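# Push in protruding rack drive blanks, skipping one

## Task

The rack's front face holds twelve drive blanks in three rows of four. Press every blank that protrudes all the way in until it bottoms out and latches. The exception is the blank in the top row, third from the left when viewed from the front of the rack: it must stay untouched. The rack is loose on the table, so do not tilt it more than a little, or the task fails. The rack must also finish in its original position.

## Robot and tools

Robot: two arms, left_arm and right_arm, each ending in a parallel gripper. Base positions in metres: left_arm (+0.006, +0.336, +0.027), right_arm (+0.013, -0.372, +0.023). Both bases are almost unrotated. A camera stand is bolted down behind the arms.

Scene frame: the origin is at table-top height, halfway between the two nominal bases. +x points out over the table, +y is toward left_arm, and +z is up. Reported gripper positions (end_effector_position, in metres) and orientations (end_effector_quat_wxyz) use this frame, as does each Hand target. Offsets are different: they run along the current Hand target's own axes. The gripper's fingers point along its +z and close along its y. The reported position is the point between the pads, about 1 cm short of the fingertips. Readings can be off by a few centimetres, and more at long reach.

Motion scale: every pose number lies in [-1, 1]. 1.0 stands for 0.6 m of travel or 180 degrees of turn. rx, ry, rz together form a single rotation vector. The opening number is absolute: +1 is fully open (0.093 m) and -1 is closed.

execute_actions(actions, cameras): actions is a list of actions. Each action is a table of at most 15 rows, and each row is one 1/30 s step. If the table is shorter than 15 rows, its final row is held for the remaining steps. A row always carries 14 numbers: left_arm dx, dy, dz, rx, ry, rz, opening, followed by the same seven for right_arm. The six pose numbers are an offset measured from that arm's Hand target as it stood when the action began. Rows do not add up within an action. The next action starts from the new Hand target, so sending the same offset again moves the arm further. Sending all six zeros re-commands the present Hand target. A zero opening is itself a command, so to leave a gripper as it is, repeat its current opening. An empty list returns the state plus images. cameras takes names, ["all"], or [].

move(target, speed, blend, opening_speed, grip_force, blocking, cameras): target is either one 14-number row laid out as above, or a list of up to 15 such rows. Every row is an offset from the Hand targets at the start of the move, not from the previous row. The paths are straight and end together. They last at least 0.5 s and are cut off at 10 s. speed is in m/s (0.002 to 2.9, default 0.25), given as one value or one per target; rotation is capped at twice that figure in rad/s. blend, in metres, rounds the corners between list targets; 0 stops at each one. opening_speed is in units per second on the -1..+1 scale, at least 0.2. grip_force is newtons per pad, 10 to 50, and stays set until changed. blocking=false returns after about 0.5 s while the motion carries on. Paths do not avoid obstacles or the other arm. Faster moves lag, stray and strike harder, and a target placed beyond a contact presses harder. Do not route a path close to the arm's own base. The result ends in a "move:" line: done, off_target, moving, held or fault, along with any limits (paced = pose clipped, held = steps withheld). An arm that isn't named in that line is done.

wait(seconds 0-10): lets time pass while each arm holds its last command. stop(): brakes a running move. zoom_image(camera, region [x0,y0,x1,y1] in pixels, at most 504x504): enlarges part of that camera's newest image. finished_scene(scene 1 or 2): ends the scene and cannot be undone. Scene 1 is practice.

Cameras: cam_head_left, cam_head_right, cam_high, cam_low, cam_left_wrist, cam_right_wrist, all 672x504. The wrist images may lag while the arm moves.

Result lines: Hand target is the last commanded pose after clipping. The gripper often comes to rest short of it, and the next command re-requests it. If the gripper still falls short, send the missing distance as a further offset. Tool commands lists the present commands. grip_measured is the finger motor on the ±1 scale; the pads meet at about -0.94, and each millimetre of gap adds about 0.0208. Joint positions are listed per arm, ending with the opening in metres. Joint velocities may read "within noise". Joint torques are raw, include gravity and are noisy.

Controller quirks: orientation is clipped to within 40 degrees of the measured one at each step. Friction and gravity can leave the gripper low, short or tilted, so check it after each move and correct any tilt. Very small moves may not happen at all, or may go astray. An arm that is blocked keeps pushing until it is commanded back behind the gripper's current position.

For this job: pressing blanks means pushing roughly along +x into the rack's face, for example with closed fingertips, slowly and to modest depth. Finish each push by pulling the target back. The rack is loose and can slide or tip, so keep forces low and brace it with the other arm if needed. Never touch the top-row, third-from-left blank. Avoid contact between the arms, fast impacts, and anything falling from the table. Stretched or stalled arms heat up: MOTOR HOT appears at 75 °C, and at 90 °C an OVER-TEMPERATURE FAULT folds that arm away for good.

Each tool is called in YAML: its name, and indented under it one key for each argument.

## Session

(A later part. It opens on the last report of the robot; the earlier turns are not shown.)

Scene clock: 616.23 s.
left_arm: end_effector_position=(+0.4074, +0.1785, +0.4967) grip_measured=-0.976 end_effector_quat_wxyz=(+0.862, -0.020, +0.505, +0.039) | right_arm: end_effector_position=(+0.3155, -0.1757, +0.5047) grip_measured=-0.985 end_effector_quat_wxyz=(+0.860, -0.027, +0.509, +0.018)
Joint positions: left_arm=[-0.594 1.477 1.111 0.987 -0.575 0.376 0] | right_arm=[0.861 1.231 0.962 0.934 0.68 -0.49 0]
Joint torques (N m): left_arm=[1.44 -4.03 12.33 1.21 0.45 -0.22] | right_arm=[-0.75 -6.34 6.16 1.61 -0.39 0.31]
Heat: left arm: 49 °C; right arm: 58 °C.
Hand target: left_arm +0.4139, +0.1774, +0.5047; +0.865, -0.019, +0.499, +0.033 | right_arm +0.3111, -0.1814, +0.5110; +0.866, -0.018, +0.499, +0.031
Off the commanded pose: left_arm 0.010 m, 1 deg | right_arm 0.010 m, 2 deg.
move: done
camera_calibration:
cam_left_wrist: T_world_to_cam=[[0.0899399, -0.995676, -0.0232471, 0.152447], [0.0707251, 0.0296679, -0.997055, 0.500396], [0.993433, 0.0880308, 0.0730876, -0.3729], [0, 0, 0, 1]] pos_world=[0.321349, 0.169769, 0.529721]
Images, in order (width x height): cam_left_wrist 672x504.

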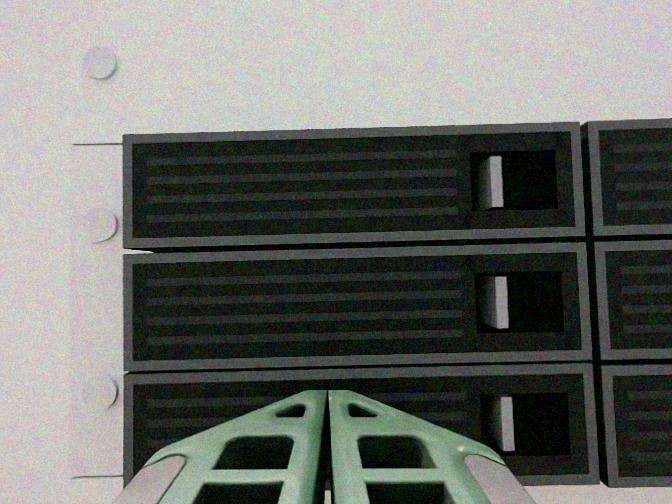

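move:
  target: [-0.05,0,-0.0866,0,0,0,-1, 0,0,0,0,0,0,-1]
  speed: 0.1
  cameras: ["cam_left_wrist","cam_head_right"]

Scene clock: 623.40 s.
left_arm: end_effector_position=(+0.3642, +0.1654, +0.4951) grip_measured=-0.976 end_effector_quat_wxyz=(+0.859, -0.005, +0.511, +0.038) | right_arm: end_effector_position=(+0.3155, -0.1757, +0.5047) grip_measured=-0.985 end_effector_quat_wxyz=(+0.860, -0.027, +0.509, +0.018)
Joint positions: left_arm=[-0.71 1.362 1.01 0.994 -0.647 0.458 0] | right_arm=[0.861 1.231 0.962 0.934 0.68 -0.49 0]
Joint torques (N m): left_arm=[-0.54 -6.83 7.6 1.52 0.06 -0.01] | right_arm=[-0.75 -6.34 6.16 1.61 -0.39 0.31]
Heat: left arm: 48 °C; right arm: 57 °C.
Hand target: left_arm +0.3541, +0.1728, +0.5046; +0.865, -0.019, +0.500, +0.033 | right_arm +0.3111, -0.1814, +0.5110; +0.866, -0.018, +0.499, +0.031
Off the commanded pose: left_arm 0.016 m, 2 deg | right_arm 0.010 m, 2 deg.
move: off_target (left_arm)
camera_calibration:
cam_left_wrist: T_world_to_cam=[[0.0714257, -0.996248, -0.0488786, 0.162694], [0.0575079, 0.0530353, -0.996935, 0.503124], [0.995787, 0.0683959, 0.0610802, -0.320372], [0, 0, 0, 1]] pos_world=[0.278468, 0.157313, 0.529103]
Images, in order (width x height): cam_head_right 672x504, cam_left_wrist 672x504.

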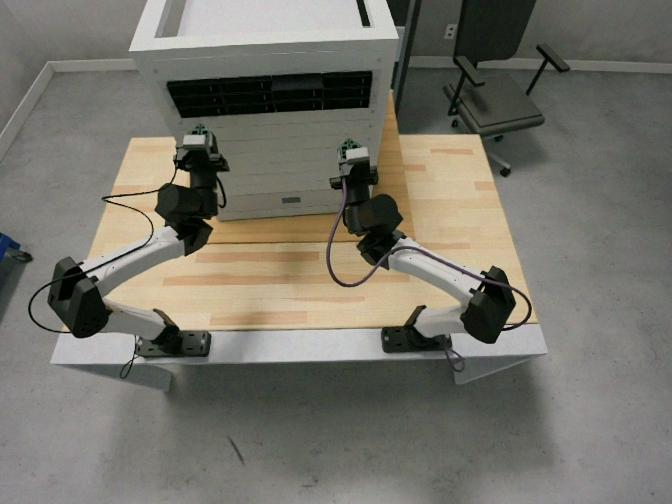

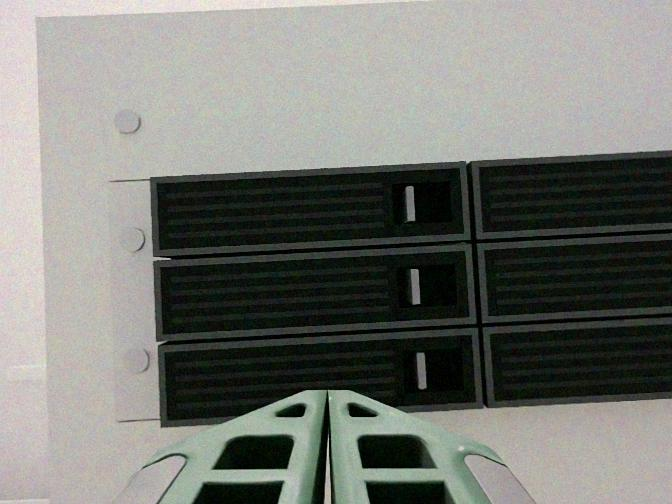

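finished_scene:
  scene: 1

The scene is finished: the task was done.


## Next scene

The same job, from a new start.

execute_actions:
  actions: []
  cameras: ["cam_head_left","cam_head_right","cam_high"]

Scene clock: 0.00 s.
left_arm: end_effector_position=(+0.3800, +0.4050, +0.1086) grip_measured=+1.000 end_effector_quat_wxyz=(+0.559, -0.140, +0.813, +0.085) | right_arm: end_effector_position=(+0.3897, -0.3736, +0.0866) grip_measured=+1.000 end_effector_quat_wxyz=(+0.528, +0.008, +0.849, +0.015)
Joint positions: left_arm=[0.081 1.547 0.338 0.832 -0.218 -0.104 0.093] | right_arm=[-0.031 1.551 0.351 0.743 -0.033 0.022 0.093]
Joint velocities: within noise
Joint torques (N m): no reading
Heat: left arm: 37 °C; right arm: 36 °C.
Hand target: left_arm +0.3840, +0.4054, +0.1177; +0.571, -0.140, +0.804, +0.084 | right_arm +0.3927, -0.3736, +0.0926; +0.536, +0.008, +0.844, +0.015
Tool commands: left_gripper/opening=+1.0 right_gripper/opening=+1.0
Images, in order (width x height): cam_head_left 672x504, cam_head_right 672x504, cam_high 672x504.

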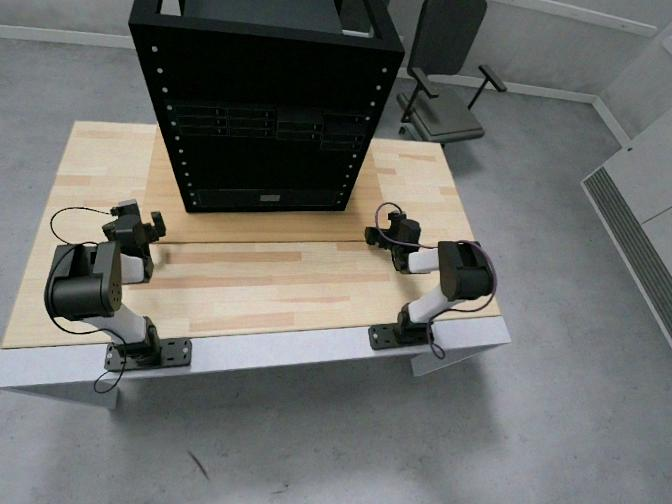

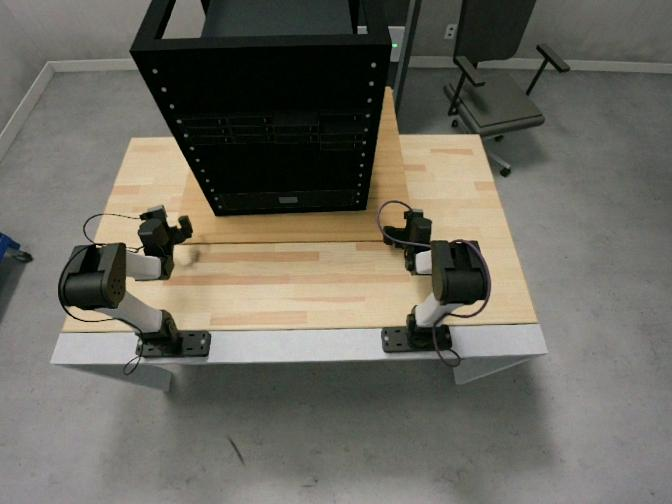

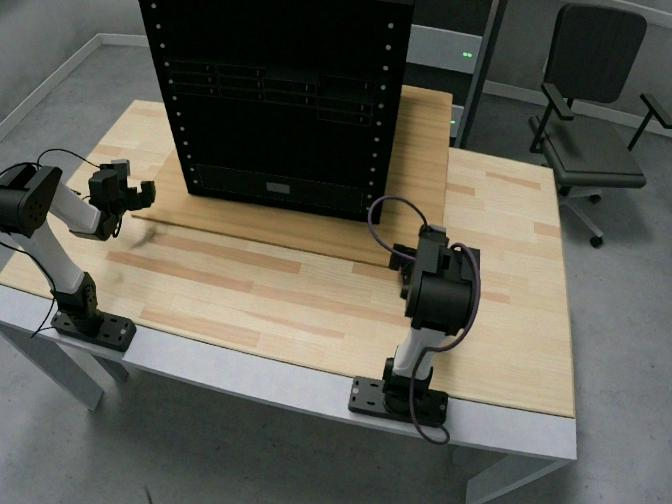

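move:
  target: [-0.2195,-0.3663,-0.3627,0.0906,-0.2721,-0.0001,-1, -0.2953,0.4202,-0.3080,-0.0169,-0.3061,-0.0105,-1]
  speed: 0.2
  cameras: ["cam_left_wrist","cam_right_wrist"]

Scene clock: 39.87 s.
left_arm: end_effector_position=(+0.3054, +0.1471, +0.2943) grip_measured=-0.976 end_effector_quat_wxyz=(+0.801, +0.049, +0.596, +0.025) | right_arm: end_effector_position=(+0.3012, -0.1302, +0.3303) grip_measured=-0.985 end_effector_quat_wxyz=(+0.826, -0.056, +0.560, +0.031)
Joint positions: left_arm=[-0.925 1.457 0.382 1.504 -0.82 0.437 0] | right_arm=[1.014 1.532 0.547 1.545 0.807 -0.488 0]
Joint torques (N m): left_arm=[-0.46 -5.27 8.87 2.08 0.14 0] | right_arm=[-0.06 -5.57 7.46 1.9 -0.19 0.01]
Heat: left arm: 39 °C; right arm: 47 °C.
Hand target: left_arm +0.3005, +0.1500, +0.3196; +0.866, -0.013, +0.500, +0.023 | right_arm +0.3004, -0.1302, +0.3401; +0.865, -0.013, +0.500, +0.023
Off the commanded pose: left_arm 0.026 m, 15 deg | right_arm 0.010 m, 10 deg.
joint sent to its limit (left arm) — joint 4 (wrist pitch), upper limit. The joint targets are off in orientation, not in position.
joint sent to its limit (right arm) — joint 4 (wrist pitch), upper limit. The joint targets are off in orientation, not in position.
move: off_target (left_arm, right_arm)
camera_calibration:
cam_left_wrist: T_world_to_cam=[[-0.0204496, -0.991626, -0.12751, 0.189385], [-0.144375, 0.129129, -0.981061, 0.353085], [0.989312, -0.00165303, -0.145807, -0.175155], [0, 0, 0, 1]] pos_world=[0.228133, 0.141917, 0.345008]
cam_right_wrist: T_world_to_cam=[[0.138492, -0.989082, 0.050357, -0.183474], [-0.0528349, -0.0581535, -0.996909, 0.377468], [0.988953, 0.135403, -0.0603119, -0.174659], [0, 0, 0, 1]] pos_world=[0.218083, -0.13587, 0.375007]
Images, in order (width x height): cam_left_wrist 672x504, cam_right_wrist 672x504.

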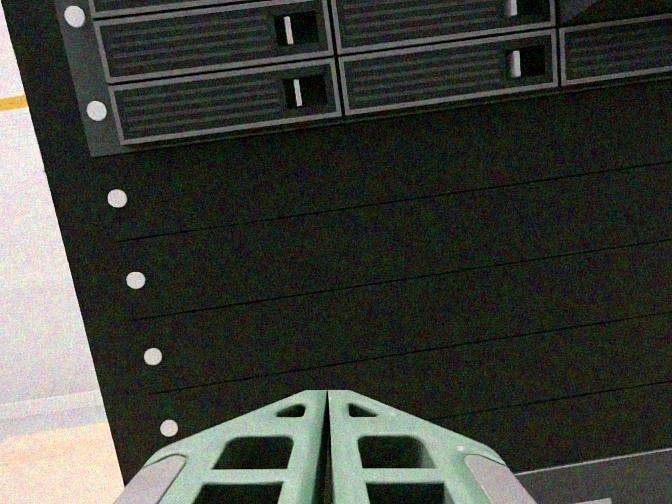

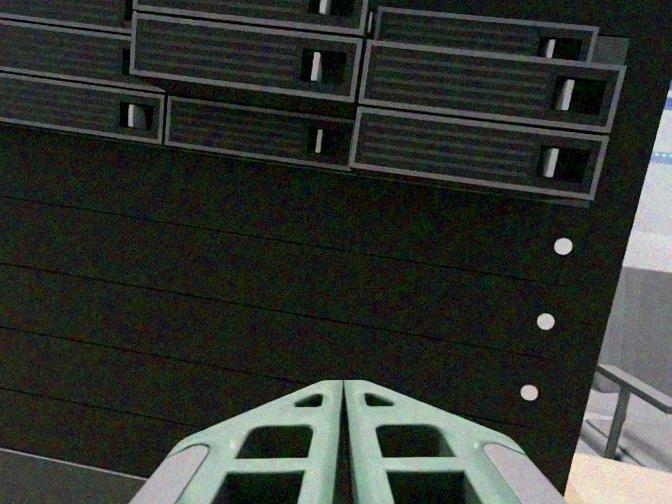

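move:
  target: [-0.1155,0,0.0667,0,0,0,-1, -0.0570,-0.0860,0.1645,0,0,0,-1]
  speed: 0.15
  cameras: ["cam_left_wrist","cam_right_wrist"]

Scene clock: 68.67 s.
left_arm: end_effector_position=(+0.3082, +0.1415, +0.3708) grip_measured=-0.976 end_effector_quat_wxyz=(+0.841, +0.026, +0.539, +0.043) | right_arm: end_effector_position=(+0.3761, -0.1741, +0.3969) grip_measured=-0.985 end_effector_quat_wxyz=(+0.853, -0.030, +0.522, +0.004)
Joint positions: left_arm=[-0.925 1.418 0.563 1.504 -0.809 0.601 0] | right_arm=[0.711 1.497 0.765 1.305 0.579 -0.393 0]
Joint torques (N m): left_arm=[0.4 -5.9 9.99 1.83 0.42 -0.01] | right_arm=[-0.65 -8.92 8.68 1.78 -0.35 0.33]
Heat: left arm: 42 °C; right arm: 46 °C.
Hand target: left_arm +0.3006, +0.1499, +0.3997; +0.866, -0.013, +0.500, +0.023 | right_arm +0.3715, -0.1782, +0.4191; +0.866, -0.013, +0.500, +0.023
Off the commanded pose: left_arm 0.031 m, 7 deg | right_arm 0.023 m, 4 deg.
joint sent to its limit (left arm) — joint 4 (wrist pitch), upper limit. The joint targets still meet the commanded pose.
move: off_target (left_arm, right_arm)
camera_calibration:
cam_left_wrist: T_world_to_cam=[[0.0452273, -0.99307, -0.108474, 0.166525], [-0.00963488, 0.108146, -0.994088, 0.395532], [0.99893, 0.0460051, -0.00467694, -0.228897], [0, 0, 0, 1]] pos_world=[0.224932, 0.133126, 0.410187]
cam_right_wrist: T_world_to_cam=[[0.0631588, -0.997102, 0.0423996, -0.210613], [0.0368443, -0.0401259, -0.998515, 0.415279], [0.997323, 0.0646272, 0.0342033, -0.291784], [0, 0, 0, 1]] pos_world=[0.289005, -0.174482, 0.433573]
Images, in order (width x height): cam_left_wrist 672x504, cam_right_wrist 672x504.

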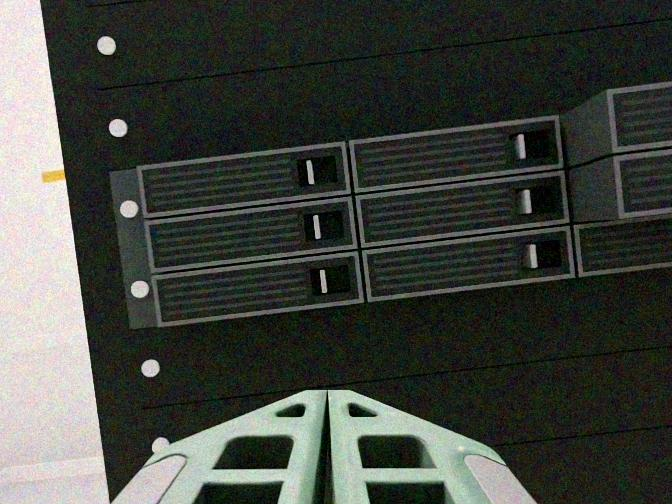

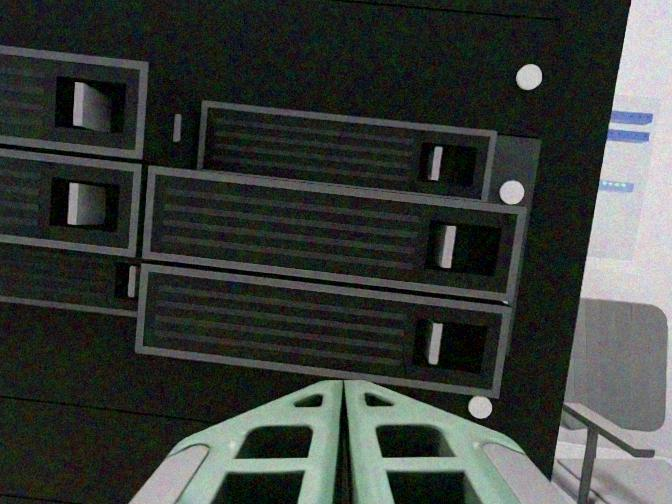

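move:
  target: [0,0,0,0,0,0,-1, 0.0125,0.005,0.0352,0,0,0,-1]
  speed: 0.08
  cameras: ["cam_right_wrist"]

Scene clock: 76.43 s.
left_arm: end_effector_position=(+0.3082, +0.1415, +0.3708) grip_measured=-0.976 end_effector_quat_wxyz=(+0.841, +0.026, +0.539, +0.043) | right_arm: end_effector_position=(+0.3923, -0.1741, +0.4107) grip_measured=-0.985 end_effector_quat_wxyz=(+0.857, -0.023, +0.514, +0.009)
Joint positions: left_arm=[-0.925 1.418 0.563 1.504 -0.809 0.601 0] | right_arm=[0.675 1.534 0.845 1.272 0.549 -0.367 0]
Joint torques (N m): left_arm=[0.4 -5.89 9.99 1.83 0.43 0] | right_arm=[-0.76 -6.79 9.01 1.77 -0.33 0.32]
Heat: left arm: 42 °C; right arm: 47 °C.
Hand target: left_arm +0.3006, +0.1499, +0.3997; +0.866, -0.013, +0.500, +0.023 | right_arm +0.3933, -0.1740, +0.4230; +0.865, -0.013, +0.500, +0.023
Off the commanded pose: left_arm 0.031 m, 7 deg | right_arm 0.012 m, 3 deg.
joint sent to its limit (left arm) — joint 4 (wrist pitch), upper limit. The joint targets still meet the commanded pose.
move: off_target (left_arm, right_arm)
camera_calibration:
cam_right_wrist: T_world_to_cam=[[0.0635815, -0.997644, 0.02578, -0.20566], [0.0544329, -0.022327, -0.998268, 0.424601], [0.996491, 0.0648747, 0.052885, -0.315718], [0, 0, 0, 1]] pos_world=[0.304574, -0.175214, 0.445864]
Images, in order (width x height): cam_right_wrist 672x504.

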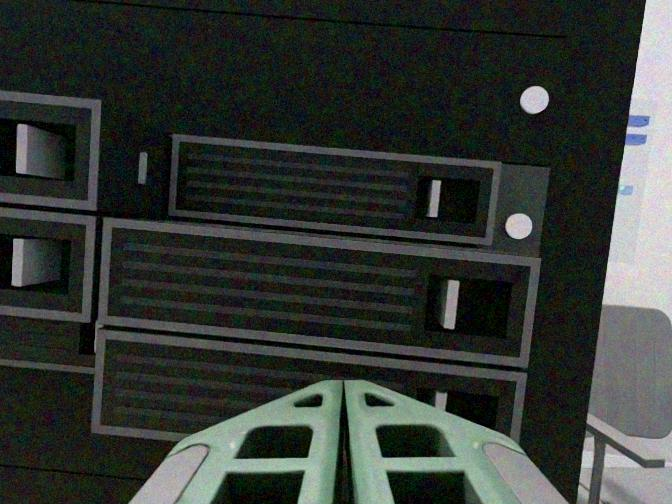

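move:
  target: [0,0,0,0,0,0,-1, 0.0395,0,0.0618,0,0,0,-1]
  speed: 0.04
  cameras: ["cam_right_wrist"]

Scene clock: 83.27 s.
left_arm: end_effector_position=(+0.3082, +0.1415, +0.3708) grip_measured=-0.976 end_effector_quat_wxyz=(+0.841, +0.026, +0.539, +0.043) | right_arm: end_effector_position=(+0.4341, -0.1727, +0.4115) grip_measured=-0.985 end_effector_quat_wxyz=(+0.859, -0.018, +0.511, +0.010)
Joint positions: left_arm=[-0.925 1.418 0.563 1.504 -0.809 0.601 0] | right_arm=[0.6 1.662 0.98 1.252 0.491 -0.317 0]
Joint torques (N m): left_arm=[0.43 -5.9 10 1.83 0.43 0] | right_arm=[-0.9 -7.72 9.24 1.72 -0.37 0.34]
Heat: left arm: 42 °C; right arm: 47 °C.
Hand target: left_arm +0.3006, +0.1499, +0.3997; +0.866, -0.013, +0.500, +0.023 | right_arm +0.4372, -0.1717, +0.4211; +0.865, -0.013, +0.500, +0.023
Off the commanded pose: left_arm 0.031 m, 7 deg | right_arm 0.010 m, 2 deg.
joint sent to its limit (left arm) — joint 4 (wrist pitch), upper limit. The joint targets still meet the commanded pose.
move: off_target (left_arm)
camera_calibration:
cam_right_wrist: T_world_to_cam=[[0.0615366, -0.997977, 0.0159985, -0.202006], [0.0607691, -0.012253, -0.998077, 0.421946], [0.996253, 0.0623904, 0.0598921, -0.360627], [0, 0, 0, 1]] pos_world=[0.346066, -0.173927, 0.445965]
Images, in order (width x height): cam_right_wrist 672x504.

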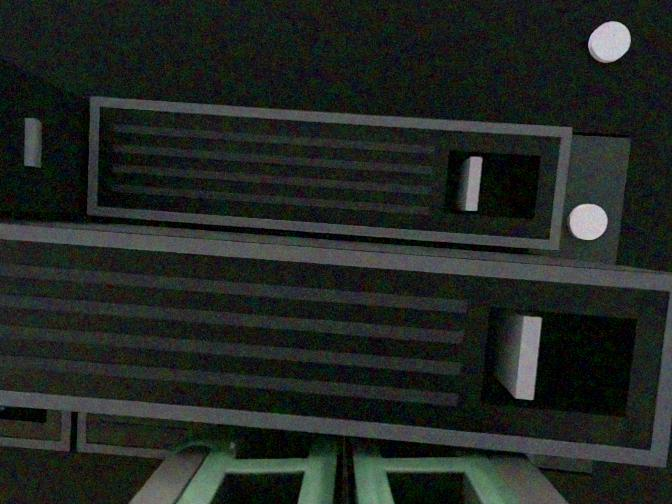

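move:
  target: [0,0,0,0,0,0,-1, 0.0050,0,0.0087,0,0,0,-1]
  speed: 0.03

Scene clock: 87.97 s.
left_arm: end_effector_position=(+0.3082, +0.1415, +0.3708) grip_measured=-0.976 end_effector_quat_wxyz=(+0.841, +0.026, +0.539, +0.043) | right_arm: end_effector_position=(+0.4343, -0.1726, +0.4119) grip_measured=-0.985 end_effector_quat_wxyz=(+0.860, -0.016, +0.510, +0.013)
Joint positions: left_arm=[-0.925 1.418 0.563 1.504 -0.809 0.601 0] | right_arm=[0.6 1.667 0.983 1.26 0.491 -0.313 0]
Joint torques (N m): left_arm=[0.42 -5.89 9.99 1.83 0.43 0.01] | right_arm=[-1.59 -6.6 10.7 1.58 -0.45 0.37]
Heat: left arm: 42 °C; right arm: 46 °C.
Hand target: left_arm +0.3006, +0.1499, +0.3997; +0.866, -0.013, +0.500, +0.023 | right_arm +0.4432, -0.1714, +0.4211; +0.865, -0.013, +0.500, +0.023
Off the commanded pose: left_arm 0.031 m, 7 deg | right_arm 0.013 m, 2 deg.
joint sent to its limit (left arm) — joint 4 (wrist pitch), upper limit. The joint targets still meet the commanded pose.
move: off_target (left_arm, right_arm)

move:
  target:
    - [0,0,0,0,0,0,-1, -0.0542,0,-0.0938,0,0,0,-1]
    - [0,0,0,0,0,0,-1, -0.0931,0,-0.0713,0,0,0,-1]
    - [0,0,0,0,0,0,-1, -0.0867,0,-0.0500,0,0,0,-1]
  speed: 0.1
  blend: [0.005,0.003,0]
  cameras: ["cam_right_wrist"]

Scene clock: 99.07 s.
left_arm: end_effector_position=(+0.3082, +0.1415, +0.3708) grip_measured=-0.976 end_effector_quat_wxyz=(+0.841, +0.026, +0.539, +0.043) | right_arm: end_effector_position=(+0.3924, -0.1713, +0.4365) grip_measured=-0.985 end_effector_quat_wxyz=(+0.857, -0.024, +0.515, +0.015)
Joint positions: left_arm=[-0.925 1.418 0.563 1.504 -0.809 0.601 0] | right_arm=[0.678 1.495 0.922 1.153 0.545 -0.356 0]
Joint torques (N m): left_arm=[0.42 -5.91 10 1.83 0.42 0.01] | right_arm=[-0.72 -7.38 9.03 1.77 -0.26 0.18]
Heat: left arm: 43 °C; right arm: 47 °C.
Hand target: left_arm +0.3006, +0.1499, +0.3997; +0.866, -0.013, +0.500, +0.023 | right_arm +0.3914, -0.1741, +0.4511; +0.865, -0.013, +0.500, +0.023
Off the commanded pose: left_arm 0.031 m, 7 deg | right_arm 0.015 m, 3 deg.
joint sent to its limit (left arm) — joint 4 (wrist pitch), upper limit. The joint targets still meet the commanded pose.
move: off_target (left_arm, right_arm)
camera_calibration:
cam_right_wrist: T_world_to_cam=[[0.0759434, -0.996893, 0.0208856, -0.206103], [0.0524916, -0.01692, -0.998478, 0.452219], [0.995729, 0.0769241, 0.0510436, -0.31419], [0, 0, 0, 1]] pos_world=[0.304763, -0.173643, 0.471873]
Images, in order (width x height): cam_right_wrist 672x504.

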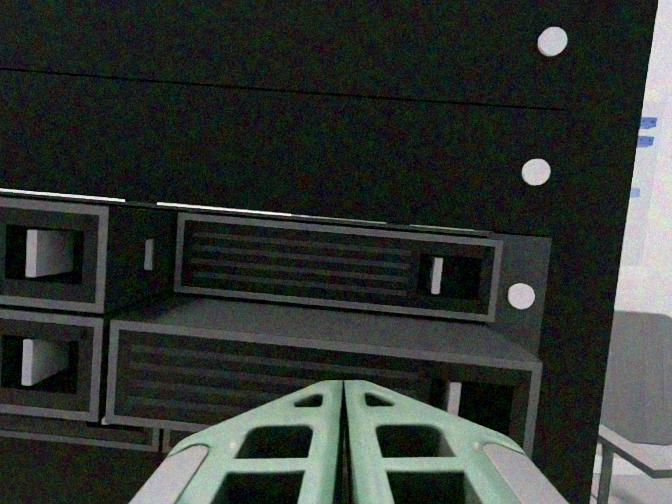

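move:
  target: [0,0,0,0,0,0,-1, 0.0453,0,0.0720,0,0,0,-1]
  speed: 0.04
  cameras: ["cam_right_wrist"]

Scene clock: 107.07 s.
left_arm: end_effector_position=(+0.3082, +0.1415, +0.3708) grip_measured=-0.976 end_effector_quat_wxyz=(+0.841, +0.026, +0.539, +0.043) | right_arm: end_effector_position=(+0.4343, -0.1724, +0.4394) grip_measured=-0.985 end_effector_quat_wxyz=(+0.859, -0.017, +0.511, +0.012)
Joint positions: left_arm=[-0.925 1.418 0.563 1.504 -0.809 0.601 0] | right_arm=[0.601 1.623 1.056 1.14 0.492 -0.314 0]
Joint torques (N m): left_arm=[0.4 -5.9 9.98 1.83 0.42 0] | right_arm=[-1.51 -6.28 10.81 1.66 -0.44 0.36]
Heat: left arm: 43 °C; right arm: 48 °C.
Hand target: left_arm +0.3006, +0.1499, +0.3997; +0.866, -0.013, +0.500, +0.023 | right_arm +0.4423, -0.1715, +0.4491; +0.865, -0.013, +0.500, +0.023
Off the commanded pose: left_arm 0.031 m, 7 deg | right_arm 0.013 m, 2 deg.
joint sent to its limit (left arm) — joint 4 (wrist pitch), upper limit. The joint targets still meet the commanded pose.
move: off_target (left_arm, right_arm)
camera_calibration:
cam_right_wrist: T_world_to_cam=[[0.0630751, -0.997945, 0.0112588, -0.200755], [0.0620378, -0.00733885, -0.998047, 0.450085], [0.996079, 0.0636503, 0.0614475, -0.362945], [0, 0, 0, 1]] pos_world=[0.346262, -0.173938, 0.473768]
Images, in order (width x height): cam_right_wrist 672x504.

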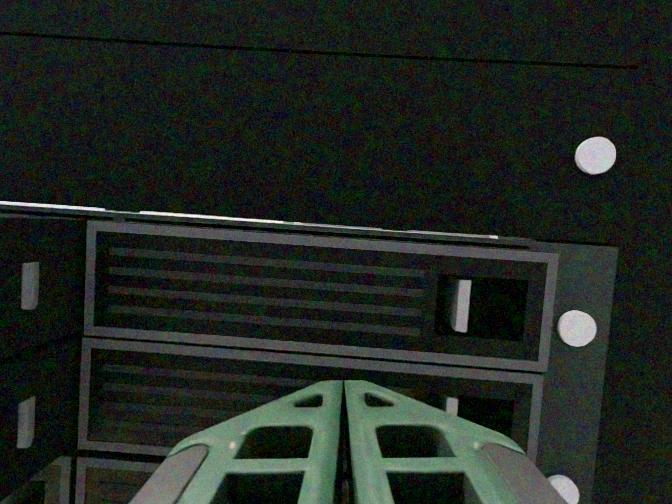

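move:
  target:
    - [0,0,0,0,0,0,-1, -0.0483,0,-0.0837,0,0,0,-1]
    - [0,0,0,0,0,0,-1, -0.0310,0.1917,-0.0937,0,0,0,-1]
  speed: 0.12
  blend: [0.01,0]
  cameras: ["cam_right_wrist"]

Scene clock: 116.47 s.
left_arm: end_effector_position=(+0.3082, +0.1415, +0.3708) grip_measured=-0.976 end_effector_quat_wxyz=(+0.841, +0.026, +0.539, +0.043) | right_arm: end_effector_position=(+0.3798, -0.0560, +0.4252) grip_measured=-0.985 end_effector_quat_wxyz=(+0.858, -0.034, +0.512, +0.019)
Joint positions: left_arm=[-0.925 1.418 0.563 1.504 -0.809 0.601 0] | right_arm=[0.931 1.812 1.189 1.309 0.728 -0.544 0]
Joint torques (N m): left_arm=[0.4 -5.9 9.99 1.84 0.42 0.01] | right_arm=[-0.2 -9.52 8.98 1.76 -0.14 0.03]
Heat: left arm: 43 °C; right arm: 48 °C.
Hand target: left_arm +0.3006, +0.1499, +0.3997; +0.866, -0.013, +0.500, +0.023 | right_arm +0.3783, -0.0596, +0.4373; +0.865, -0.013, +0.500, +0.023
Off the commanded pose: left_arm 0.031 m, 7 deg | right_arm 0.013 m, 3 deg.
joint sent to its limit (left arm) — joint 4 (wrist pitch), upper limit. The joint targets still meet the commanded pose.
move: off_target (left_arm, right_arm)
camera_calibration:
cam_right_wrist: T_world_to_cam=[[0.091664, -0.995185, 0.0346995, -0.101683], [0.0589578, -0.0293612, -0.997829, 0.439997], [0.994043, 0.0935107, 0.0559825, -0.310404], [0, 0, 0, 1]] pos_world=[0.291935, -0.0592486, 0.459947]
Images, in order (width x height): cam_right_wrist 672x504.

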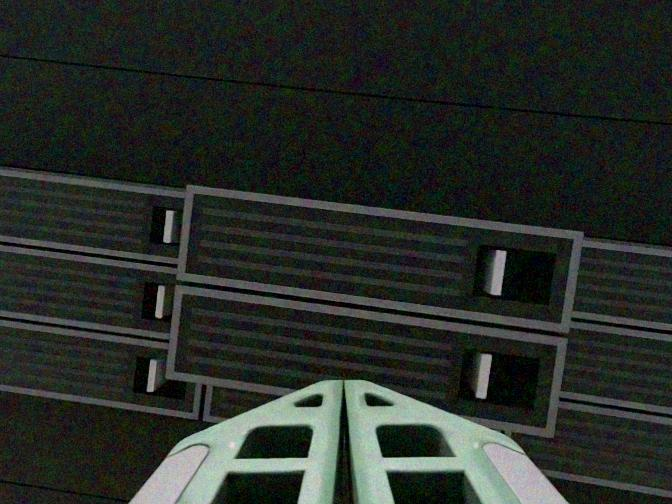

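move:
  target: [0,0,0,0,0,0,-1, 0.0057,-0.0150,0.0198,0,0,0,-1]
  speed: 0.06
  cameras: ["cam_right_wrist"]

Scene clock: 126.57 s.
left_arm: end_effector_position=(+0.3082, +0.1415, +0.3708) grip_measured=-0.976 end_effector_quat_wxyz=(+0.841, +0.026, +0.539, +0.043) | right_arm: end_effector_position=(+0.3913, -0.0666, +0.4263) grip_measured=-0.985 end_effector_quat_wxyz=(+0.857, -0.028, +0.514, +0.006)
Joint positions: left_arm=[-0.925 1.418 0.563 1.504 -0.809 0.601 0] | right_arm=[0.898 1.812 1.198 1.292 0.724 -0.539 0]
Joint torques (N m): left_arm=[0.43 -5.9 9.99 1.83 0.43 0] | right_arm=[-0.57 -10.19 9.01 1.57 -0.4 0.34]
Heat: left arm: 44 °C; right arm: 49 °C.
Hand target: left_arm +0.3006, +0.1499, +0.3997; +0.866, -0.013, +0.500, +0.023 | right_arm +0.3907, -0.0680, +0.4403; +0.865, -0.013, +0.500, +0.023
Off the commanded pose: left_arm 0.031 m, 7 deg | right_arm 0.014 m, 3 deg.
joint sent to its limit (left arm) — joint 4 (wrist pitch), upper limit. The joint targets still meet the commanded pose.
move: off_target (left_arm, right_arm)
camera_calibration:
cam_right_wrist: T_world_to_cam=[[0.0639504, -0.997251, 0.0374206, -0.103781], [0.0549754, -0.03392, -0.997911, 0.441419], [0.996438, 0.0658741, 0.0526551, -0.322251], [0, 0, 0, 1]] pos_world=[0.303473, -0.0672949, 0.461349]
Images, in order (width x height): cam_right_wrist 672x504.

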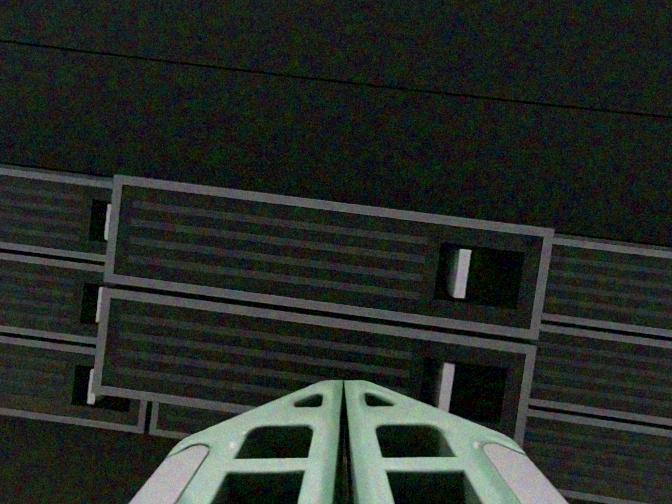

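move:
  target: [0,0,0,0,0,0,-1, 0.0393,0,0.0715,0,0,0,-1]
  speed: 0.04
  cameras: ["cam_right_wrist"]

Scene clock: 136.97 s.
left_arm: end_effector_position=(+0.3082, +0.1415, +0.3708) grip_measured=-0.976 end_effector_quat_wxyz=(+0.841, +0.026, +0.539, +0.043) | right_arm: end_effector_position=(+0.4321, -0.0663, +0.4338) grip_measured=-0.985 end_effector_quat_wxyz=(+0.860, -0.018, +0.509, +0.013)
Joint positions: left_arm=[-0.925 1.418 0.563 1.504 -0.809 0.601 0] | right_arm=[0.819 1.901 1.344 1.214 0.666 -0.466 0]
Joint torques (N m): left_arm=[0.42 -5.9 10 1.84 0.42 0] | right_arm=[-1.47 -9.43 10.29 1.4 -0.5 0.36]
Heat: left arm: 44 °C; right arm: 48 °C.
Hand target: left_arm +0.3006, +0.1499, +0.3997; +0.866, -0.013, +0.500, +0.023 | right_arm +0.4396, -0.0654, +0.4412; +0.865, -0.013, +0.500, +0.023
Off the commanded pose: left_arm 0.031 m, 7 deg | right_arm 0.011 m, 2 deg.
joint sent to its limit (left arm) — joint 4 (wrist pitch), upper limit. The joint targets still meet the commanded pose.
move: off_target (left_arm, right_arm)
camera_calibration:
cam_right_wrist: T_world_to_cam=[[0.0655329, -0.997763, 0.0132399, -0.0966218], [0.0658528, -0.00891505, -0.99779, 0.443569], [0.995675, 0.0662599, 0.0651212, -0.368424], [0, 0, 0, 1]] pos_world=[0.343953, -0.0680394, 0.46786]
Images, in order (width x height): cam_right_wrist 672x504.

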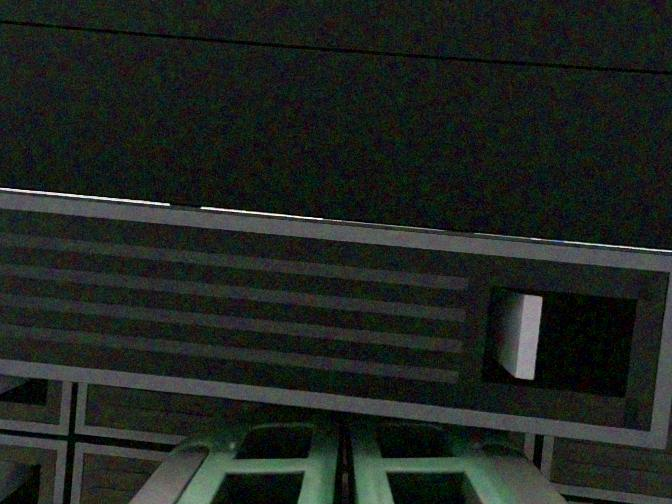

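move:
  target: [0,0,0,0,0,0,-1, 0.0042,0,0.0053,0,0,0,-1]
  speed: 0.03

Scene clock: 145.10 s.
left_arm: end_effector_position=(+0.3082, +0.1415, +0.3708) grip_measured=-0.976 end_effector_quat_wxyz=(+0.841, +0.026, +0.539, +0.043) | right_arm: end_effector_position=(+0.4322, -0.0664, +0.4336) grip_measured=-0.985 end_effector_quat_wxyz=(+0.861, -0.015, +0.508, +0.015)
Joint positions: left_arm=[-0.925 1.418 0.563 1.504 -0.809 0.601 0] | right_arm=[0.819 1.905 1.346 1.222 0.667 -0.462 0]
Joint torques (N m): left_arm=[0.42 -5.9 9.99 1.83 0.43 0] | right_arm=[-1.98 -8.99 11.03 1.27 -0.57 0.37]
Heat: left arm: 44 °C; right arm: 48 °C.
Hand target: left_arm +0.3006, +0.1499, +0.3997; +0.866, -0.013, +0.500, +0.023 | right_arm +0.4436, -0.0652, +0.4408; +0.866, -0.013, +0.500, +0.023
Off the commanded pose: left_arm 0.031 m, 7 deg | right_arm 0.013 m, 1 deg.
joint sent to its limit (left arm) — joint 4 (wrist pitch), upper limit. The joint targets still meet the commanded pose.
move: off_target (left_arm, right_arm)

move:
  target:
    - [0,0,0,0,0,0,-1, -0.0596,0,-0.1197,0,0,0,-1]
    - [0,0,0,0,0,0,-1, -0.0900,-0.0600,-0.1800,0,0,0,-1]
  speed: 0.12
  blend: [0.01,0]
  cameras: ["cam_right_wrist","cam_head_right","cam_head_left"]

Scene clock: 153.27 s.
left_arm: end_effector_position=(+0.3082, +0.1415, +0.3708) grip_measured=-0.976 end_effector_quat_wxyz=(+0.841, +0.026, +0.539, +0.043) | right_arm: end_effector_position=(+0.3337, -0.0964, +0.4194) grip_measured=-0.985 end_effector_quat_wxyz=(+0.858, -0.035, +0.512, +0.015)
Joint positions: left_arm=[-0.925 1.418 0.563 1.504 -0.809 0.601 0] | right_arm=[0.976 1.615 0.929 1.4 0.764 -0.591 0]
Joint velocities: left_arm=[0.002 -0.002 -0.007 -0.007 -0.037 0.154 0] | right_arm=[within noise]
Joint torques (N m): left_arm=[0.42 -5.91 10.03 1.83 0.43 0] | right_arm=[0.14 -10.85 5.82 1.7 -0.16 0.01]
Heat: left arm: 44 °C; right arm: 48 °C.
Hand target: left_arm +0.3006, +0.1499, +0.3997; +0.866, -0.013, +0.500, +0.023 | right_arm +0.3251, -0.1075, +0.4335; +0.865, -0.013, +0.500, +0.023
Off the commanded pose: left_arm 0.031 m, 7 deg | right_arm 0.020 m, 3 deg.
joint sent to its limit (left arm) — joint 4 (wrist pitch), upper limit. The joint targets still meet the commanded pose.
move: off_target (left_arm, right_arm)
camera_calibration:
cam_right_wrist: T_world_to_cam=[[0.0868149, -0.995434, 0.039687, -0.13795], [0.0593034, -0.0346029, -0.99764, 0.435163], [0.994458, 0.0889636, 0.0560286, -0.261117], [0, 0, 0, 1]] pos_world=[0.245839, -0.0990319, 0.45424]
Images, in order (width x height): cam_head_left 672x504, cam_head_right 672x504, cam_right_wrist 672x504.

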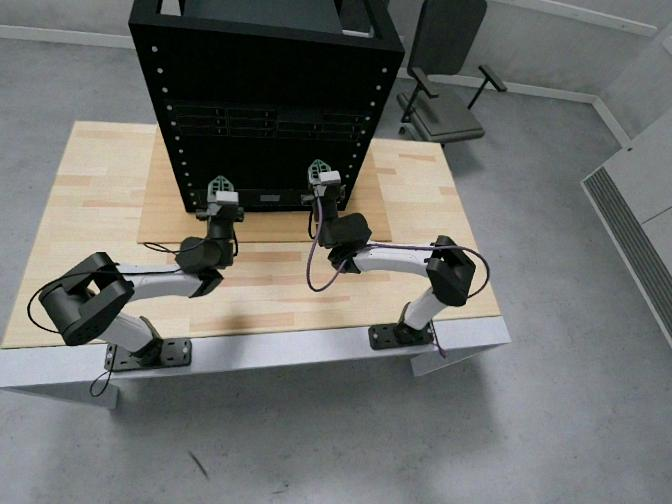

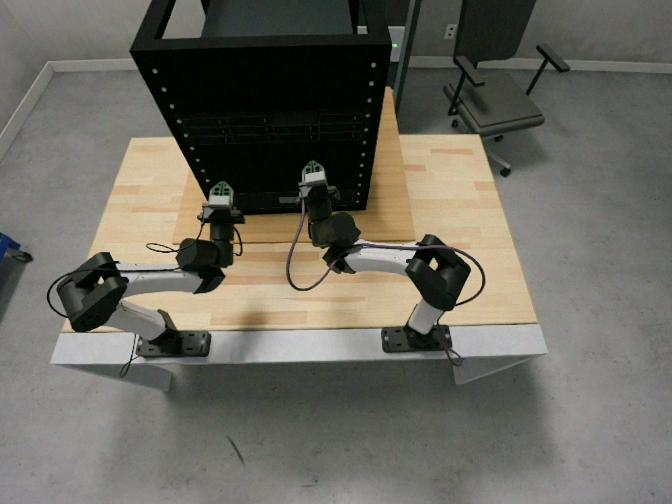

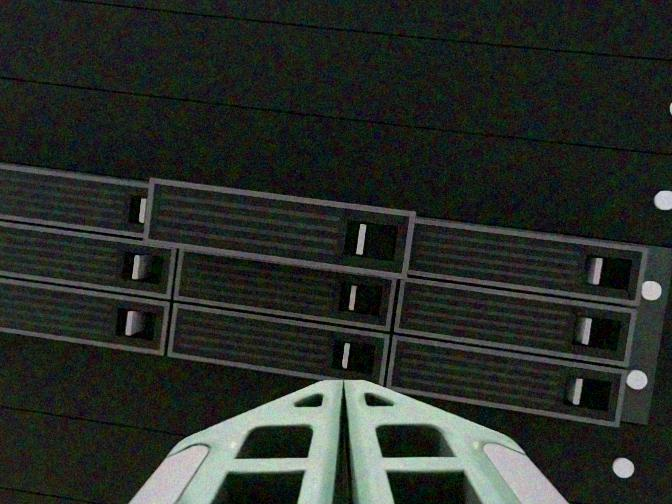

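finished_scene:
  scene: 2

The scene is finished: the task was done.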